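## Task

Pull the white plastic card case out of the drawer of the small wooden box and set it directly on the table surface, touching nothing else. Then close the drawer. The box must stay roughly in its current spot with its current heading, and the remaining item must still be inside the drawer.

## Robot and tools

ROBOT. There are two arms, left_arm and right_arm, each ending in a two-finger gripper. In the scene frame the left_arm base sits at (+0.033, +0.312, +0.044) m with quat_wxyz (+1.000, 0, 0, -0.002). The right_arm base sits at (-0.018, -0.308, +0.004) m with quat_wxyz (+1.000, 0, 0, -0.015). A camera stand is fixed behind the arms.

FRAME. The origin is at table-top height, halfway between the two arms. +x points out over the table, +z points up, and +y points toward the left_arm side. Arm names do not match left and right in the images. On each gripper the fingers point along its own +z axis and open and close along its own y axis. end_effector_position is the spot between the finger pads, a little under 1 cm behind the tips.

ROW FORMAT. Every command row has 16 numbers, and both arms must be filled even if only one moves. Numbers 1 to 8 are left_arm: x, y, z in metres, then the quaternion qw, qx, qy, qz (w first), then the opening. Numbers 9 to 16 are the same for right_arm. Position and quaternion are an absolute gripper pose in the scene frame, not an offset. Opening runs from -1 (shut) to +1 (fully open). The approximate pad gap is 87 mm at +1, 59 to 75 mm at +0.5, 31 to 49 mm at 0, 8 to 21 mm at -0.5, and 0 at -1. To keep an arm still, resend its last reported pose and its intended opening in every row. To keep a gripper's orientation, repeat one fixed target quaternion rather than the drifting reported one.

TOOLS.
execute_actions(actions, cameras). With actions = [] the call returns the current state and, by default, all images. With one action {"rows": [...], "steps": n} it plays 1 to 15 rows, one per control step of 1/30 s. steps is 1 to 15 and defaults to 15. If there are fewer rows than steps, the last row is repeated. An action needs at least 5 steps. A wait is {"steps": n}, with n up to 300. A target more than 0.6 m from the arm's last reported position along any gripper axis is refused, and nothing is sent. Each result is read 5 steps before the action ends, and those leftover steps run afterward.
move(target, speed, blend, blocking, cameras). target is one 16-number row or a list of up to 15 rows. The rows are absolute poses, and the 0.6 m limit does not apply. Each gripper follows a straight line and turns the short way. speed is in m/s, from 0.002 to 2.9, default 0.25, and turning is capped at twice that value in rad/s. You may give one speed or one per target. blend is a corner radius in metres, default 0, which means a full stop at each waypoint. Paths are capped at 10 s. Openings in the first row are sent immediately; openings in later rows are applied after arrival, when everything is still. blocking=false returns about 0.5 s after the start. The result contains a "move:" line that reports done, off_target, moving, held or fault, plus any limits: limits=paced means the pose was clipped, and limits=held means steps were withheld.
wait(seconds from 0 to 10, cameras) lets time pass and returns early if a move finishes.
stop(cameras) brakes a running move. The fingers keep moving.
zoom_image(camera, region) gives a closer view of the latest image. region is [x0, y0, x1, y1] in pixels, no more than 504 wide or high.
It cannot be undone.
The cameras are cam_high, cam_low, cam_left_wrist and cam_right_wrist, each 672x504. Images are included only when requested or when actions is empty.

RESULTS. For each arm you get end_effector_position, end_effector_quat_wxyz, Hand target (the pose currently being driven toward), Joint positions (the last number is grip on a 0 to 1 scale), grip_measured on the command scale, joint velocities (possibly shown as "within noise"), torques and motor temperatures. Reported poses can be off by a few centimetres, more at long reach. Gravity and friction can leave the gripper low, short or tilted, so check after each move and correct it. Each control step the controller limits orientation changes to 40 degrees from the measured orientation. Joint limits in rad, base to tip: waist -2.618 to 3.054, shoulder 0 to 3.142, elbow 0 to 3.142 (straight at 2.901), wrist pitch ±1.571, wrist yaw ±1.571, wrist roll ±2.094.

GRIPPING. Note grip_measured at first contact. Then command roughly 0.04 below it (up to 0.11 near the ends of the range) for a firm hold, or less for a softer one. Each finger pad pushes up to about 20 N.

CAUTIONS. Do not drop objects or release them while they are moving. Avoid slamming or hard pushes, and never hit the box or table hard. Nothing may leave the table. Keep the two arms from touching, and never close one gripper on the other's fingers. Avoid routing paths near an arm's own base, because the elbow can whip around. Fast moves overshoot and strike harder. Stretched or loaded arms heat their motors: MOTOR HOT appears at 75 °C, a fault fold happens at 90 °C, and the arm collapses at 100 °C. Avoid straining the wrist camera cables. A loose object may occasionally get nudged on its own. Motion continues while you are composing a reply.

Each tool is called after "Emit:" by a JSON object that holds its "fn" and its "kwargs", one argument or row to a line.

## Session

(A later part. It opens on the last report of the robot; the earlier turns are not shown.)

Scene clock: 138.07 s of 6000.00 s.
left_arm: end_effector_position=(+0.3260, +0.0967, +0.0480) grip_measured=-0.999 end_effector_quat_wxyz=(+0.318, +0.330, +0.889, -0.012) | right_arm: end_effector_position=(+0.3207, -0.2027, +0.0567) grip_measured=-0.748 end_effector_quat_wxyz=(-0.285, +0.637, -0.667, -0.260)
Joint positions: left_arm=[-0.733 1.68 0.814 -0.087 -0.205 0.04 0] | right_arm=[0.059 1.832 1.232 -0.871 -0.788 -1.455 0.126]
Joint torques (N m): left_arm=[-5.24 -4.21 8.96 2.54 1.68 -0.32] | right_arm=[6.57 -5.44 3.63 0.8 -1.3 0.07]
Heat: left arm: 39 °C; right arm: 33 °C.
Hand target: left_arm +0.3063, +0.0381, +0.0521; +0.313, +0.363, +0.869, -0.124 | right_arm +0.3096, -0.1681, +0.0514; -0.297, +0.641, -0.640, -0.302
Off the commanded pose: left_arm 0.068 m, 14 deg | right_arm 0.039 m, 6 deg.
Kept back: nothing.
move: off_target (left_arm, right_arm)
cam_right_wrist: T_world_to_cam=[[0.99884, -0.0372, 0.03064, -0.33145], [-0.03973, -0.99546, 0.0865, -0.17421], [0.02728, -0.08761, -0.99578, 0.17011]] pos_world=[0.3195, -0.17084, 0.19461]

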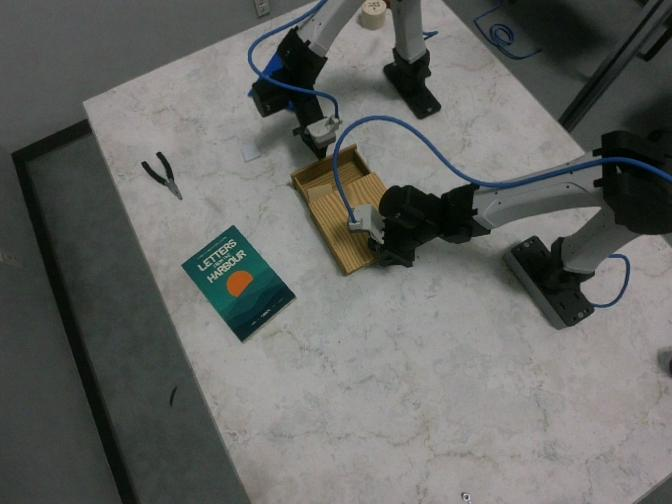

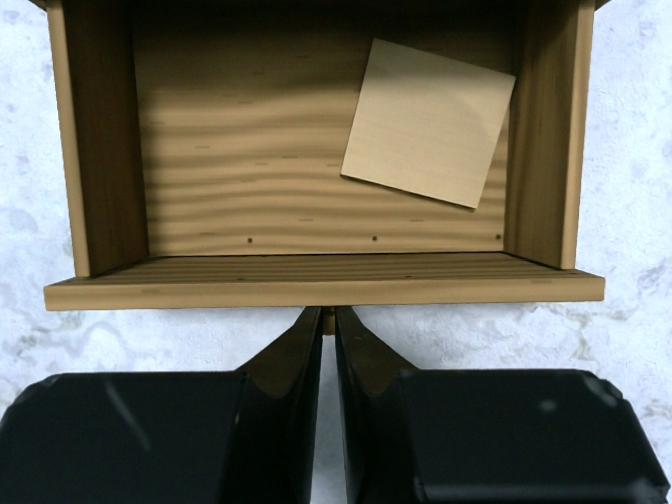

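Emit:
{"fn": "move", "kwargs": {
  "target": [
    [0.310,0.03,0.045,0.316,0.36,0.868,-0.131,-1,0.308,-0.115,0.050,0.3,-0.64,0.64,0.3,-0.75]
  ],
  "speed": 0.06,
  "cameras": ["cam_high","cam_right_wrist"]
}}

Scene clock: 139.80 s of 6000.00 s.
left_arm: end_effector_position=(+0.3216, +0.0979, +0.0439) grip_measured=-0.999 end_effector_quat_wxyz=(+0.308, +0.333, +0.891, -0.008) | right_arm: end_effector_position=(+0.3219, -0.1343, +0.0610) grip_measured=-0.748 end_effector_quat_wxyz=(-0.309, +0.634, -0.653, -0.277)
Joint positions: left_arm=[-0.74 1.688 0.814 -0.102 -0.207 0.035 0] | right_arm=[0.234 1.812 1.185 -0.643 -0.814 -1.208 0.126]
Joint torques (N m): left_arm=[-5.05 -5.31 8.68 2.64 1.68 -0.26] | right_arm=[4.7 -5.76 4.14 0.94 -0.69 0]
Heat: left arm: 39 °C; right arm: 33 °C.
Hand target: left_arm +0.3045, +0.0379, +0.0524; +0.312, +0.364, +0.869, -0.123 | right_arm +0.3072, -0.1164, +0.0506; -0.299, +0.641, -0.640, -0.300
Off the commanded pose: left_arm 0.069 m, 15 deg | right_arm 0.026 m, 3 deg.
Kept back: nothing.
move: off_target (left_arm, right_arm)
cam_right_wrist: T_world_to_cam=[[0.99864, -0.02751, 0.04441, -0.32962], [-0.02859, -0.99931, 0.02387, -0.10672], [0.04372, -0.02511, -0.99873, 0.18363]] pos_world=[0.31809, -0.1111, 0.20059]

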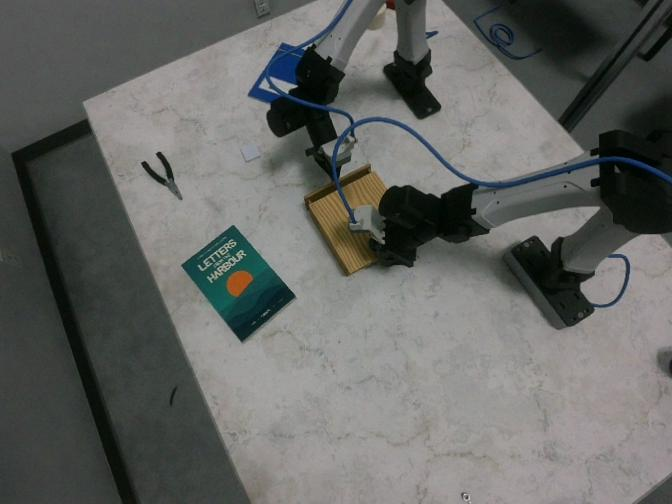

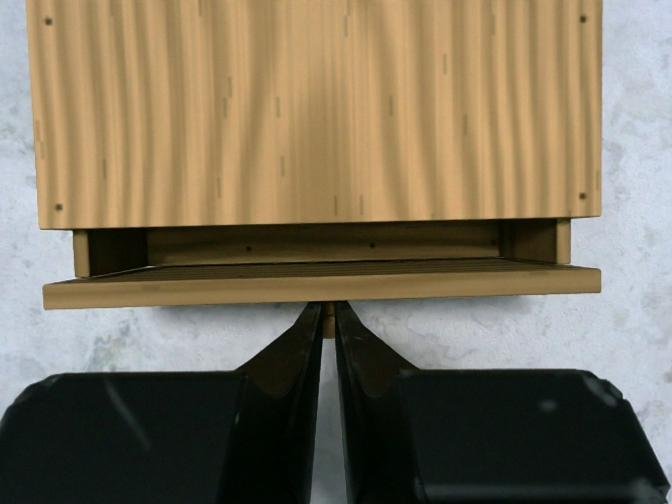

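Emit:
{"fn": "move", "kwargs": {
  "target": [
    [0.310,0.03,0.045,0.316,0.36,0.868,-0.131,-1,0.306,-0.088,0.050,0.3,-0.64,0.64,0.3,-0.75]
  ],
  "speed": 0.04,
  "cameras": ["cam_high","cam_right_wrist"]
}}

Scene clock: 141.10 s of 6000.00 s.
left_arm: end_effector_position=(+0.3207, +0.0979, +0.0435) grip_measured=-0.999 end_effector_quat_wxyz=(+0.307, +0.334, +0.891, -0.008) | right_arm: end_effector_position=(+0.3216, -0.1171, +0.0618) grip_measured=-0.748 end_effector_quat_wxyz=(-0.306, +0.629, -0.661, -0.271)
Joint positions: left_arm=[-0.742 1.688 0.814 -0.105 -0.207 0.035 0] | right_arm=[0.29 1.805 1.178 -0.581 -0.779 -1.111 0.126]
Joint torques (N m): left_arm=[-4.9 -5.24 8.77 2.67 1.68 -0.25] | right_arm=[6.58 -5.15 4.4 1.26 -0.84 0.07]
Heat: left arm: 39 °C; right arm: 33 °C.
Hand target: left_arm +0.3045, +0.0379, +0.0525; +0.312, +0.364, +0.869, -0.123 | right_arm +0.3044, -0.0906, +0.0511; -0.298, +0.641, -0.640, -0.301
Off the commanded pose: left_arm 0.069 m, 15 deg | right_arm 0.035 m, 4 deg.
Kept back: nothing.
move: off_target (left_arm, right_arm)
cam_right_wrist: T_world_to_cam=[[0.99805, -0.04687, 0.04114, -0.33082], [-0.04838, -0.99816, 0.03651, -0.08397], [0.03935, -0.03843, -0.99849, 0.18471]] pos_world=[0.31884, -0.09223, 0.20111]

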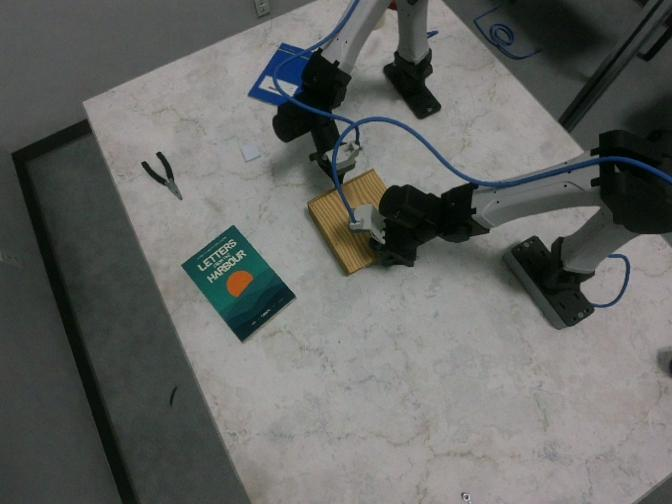

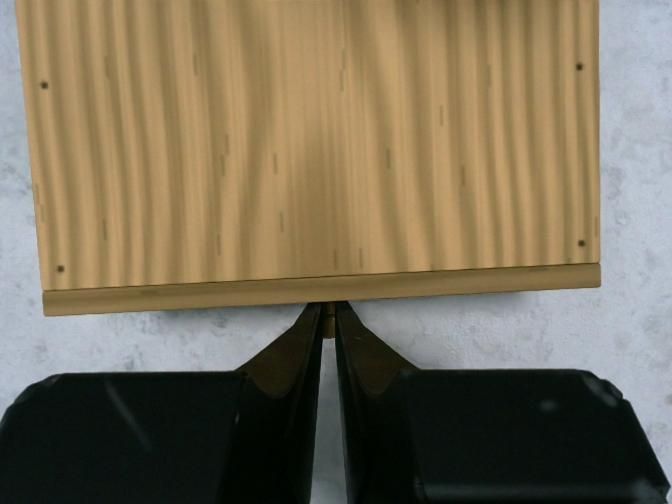

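Emit:
{"fn": "move", "kwargs": {
  "target": [
    [0.318,0.085,0.045,0.316,0.36,0.868,-0.131,-1,0.318,-0.114,0.056,0.3,-0.64,0.64,0.3,-0.75],
    [0.318,0.11,0.05,0.316,0.36,0.868,-0.131,-1,0.318,-0.118,0.056,0.3,-0.64,0.64,0.3,0.1],
    [0.318,0.14,0.13,0.316,0.36,0.868,-0.131,-1,0.318,-0.128,0.09,0.3,-0.64,0.64,0.3,0.1],
    [0.33,0.25,0.15,0.316,0.36,0.868,-0.131,-1,0.30,-0.25,0.16,0.3,-0.5,0.72,0.2,0.1]
  ],
  "speed": [0.05,0.06,0.08,0.25],
  "cameras": ["cam_high","cam_low","cam_right_wrist"]
}}

Emit:
{"fn": "zoom_image", "kwargs": {
  "camera": "cam_high",
  "region": [240, 130, 420, 310]
}}

Scene clock: 147.73 s of 6000.00 s.
left_arm: end_effector_position=(+0.3259, +0.2516, +0.1429) grip_measured=-0.999 end_effector_quat_wxyz=(+0.309, +0.355, +0.873, -0.125) | right_arm: end_effector_position=(+0.2950, -0.2466, +0.1421) grip_measured=+0.100 end_effector_quat_wxyz=(+0.297, -0.519, +0.768, +0.231)
Joint positions: left_arm=[-0.022 1.304 0.892 -0.622 0.441 0.622 0] | right_arm=[-0.066 1.576 1.289 -1.076 -0.747 -1.203 0.55]
Joint torques (N m): left_arm=[0.54 -3.59 9.18 1.5 0.41 0.23] | right_arm=[-0.5 -7.99 10.93 0.4 -0.39 -0.27]
Heat: left arm: 39 °C; right arm: 33 °C.
Hand target: left_arm +0.3300, +0.2500, +0.1500; +0.316, +0.360, +0.868, -0.131 | right_arm +0.2996, -0.2499, +0.1597; +0.316, -0.527, +0.760, +0.211
Off the commanded pose: left_arm 0.008 m, 1 deg | right_arm 0.019 m, 3 deg.
Kept back: nothing.
move: off_target (right_arm)
cam_right_wrist: T_world_to_cam=[[0.93966, -0.3405, -0.03322, -0.35828], [-0.3353, -0.93587, 0.10824, -0.12758], [-0.06795, -0.09057, -0.99357, 0.27904]] pos_world=[0.31284, -0.21612, 0.27915]

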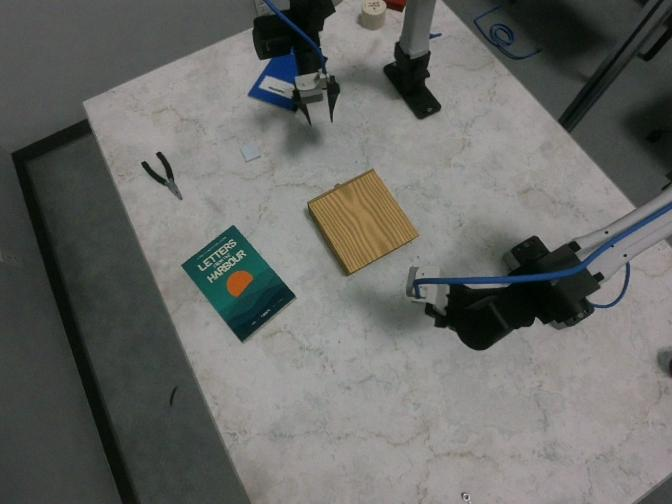

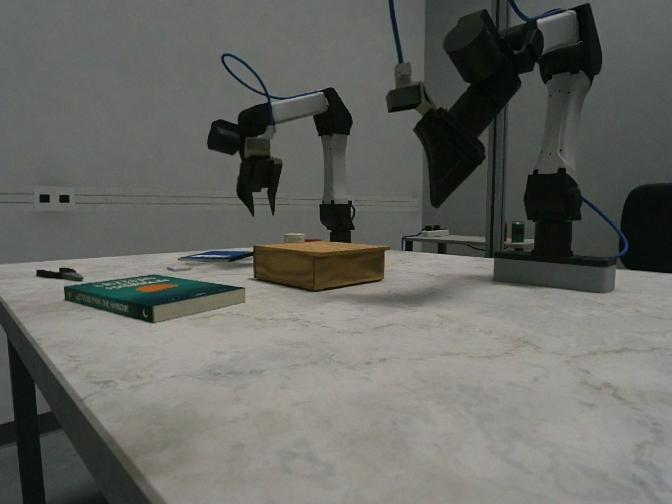

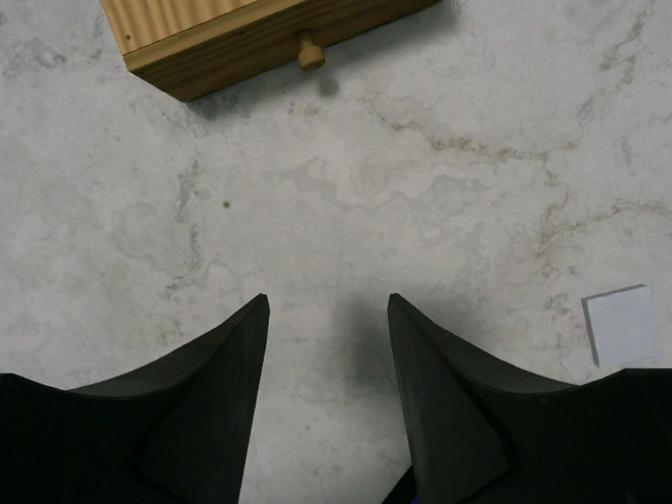

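Scaled by 2.800 from the camera's image (finer frame: 960x720).

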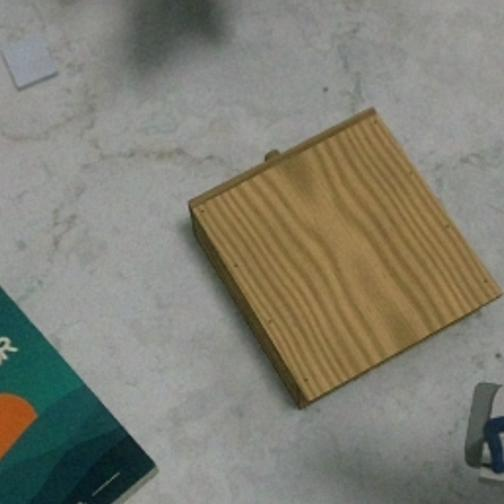

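Emit:
{"fn": "finished_scene", "kwargs": {
  "scene": 2
}}

The scene is finished: the task was done.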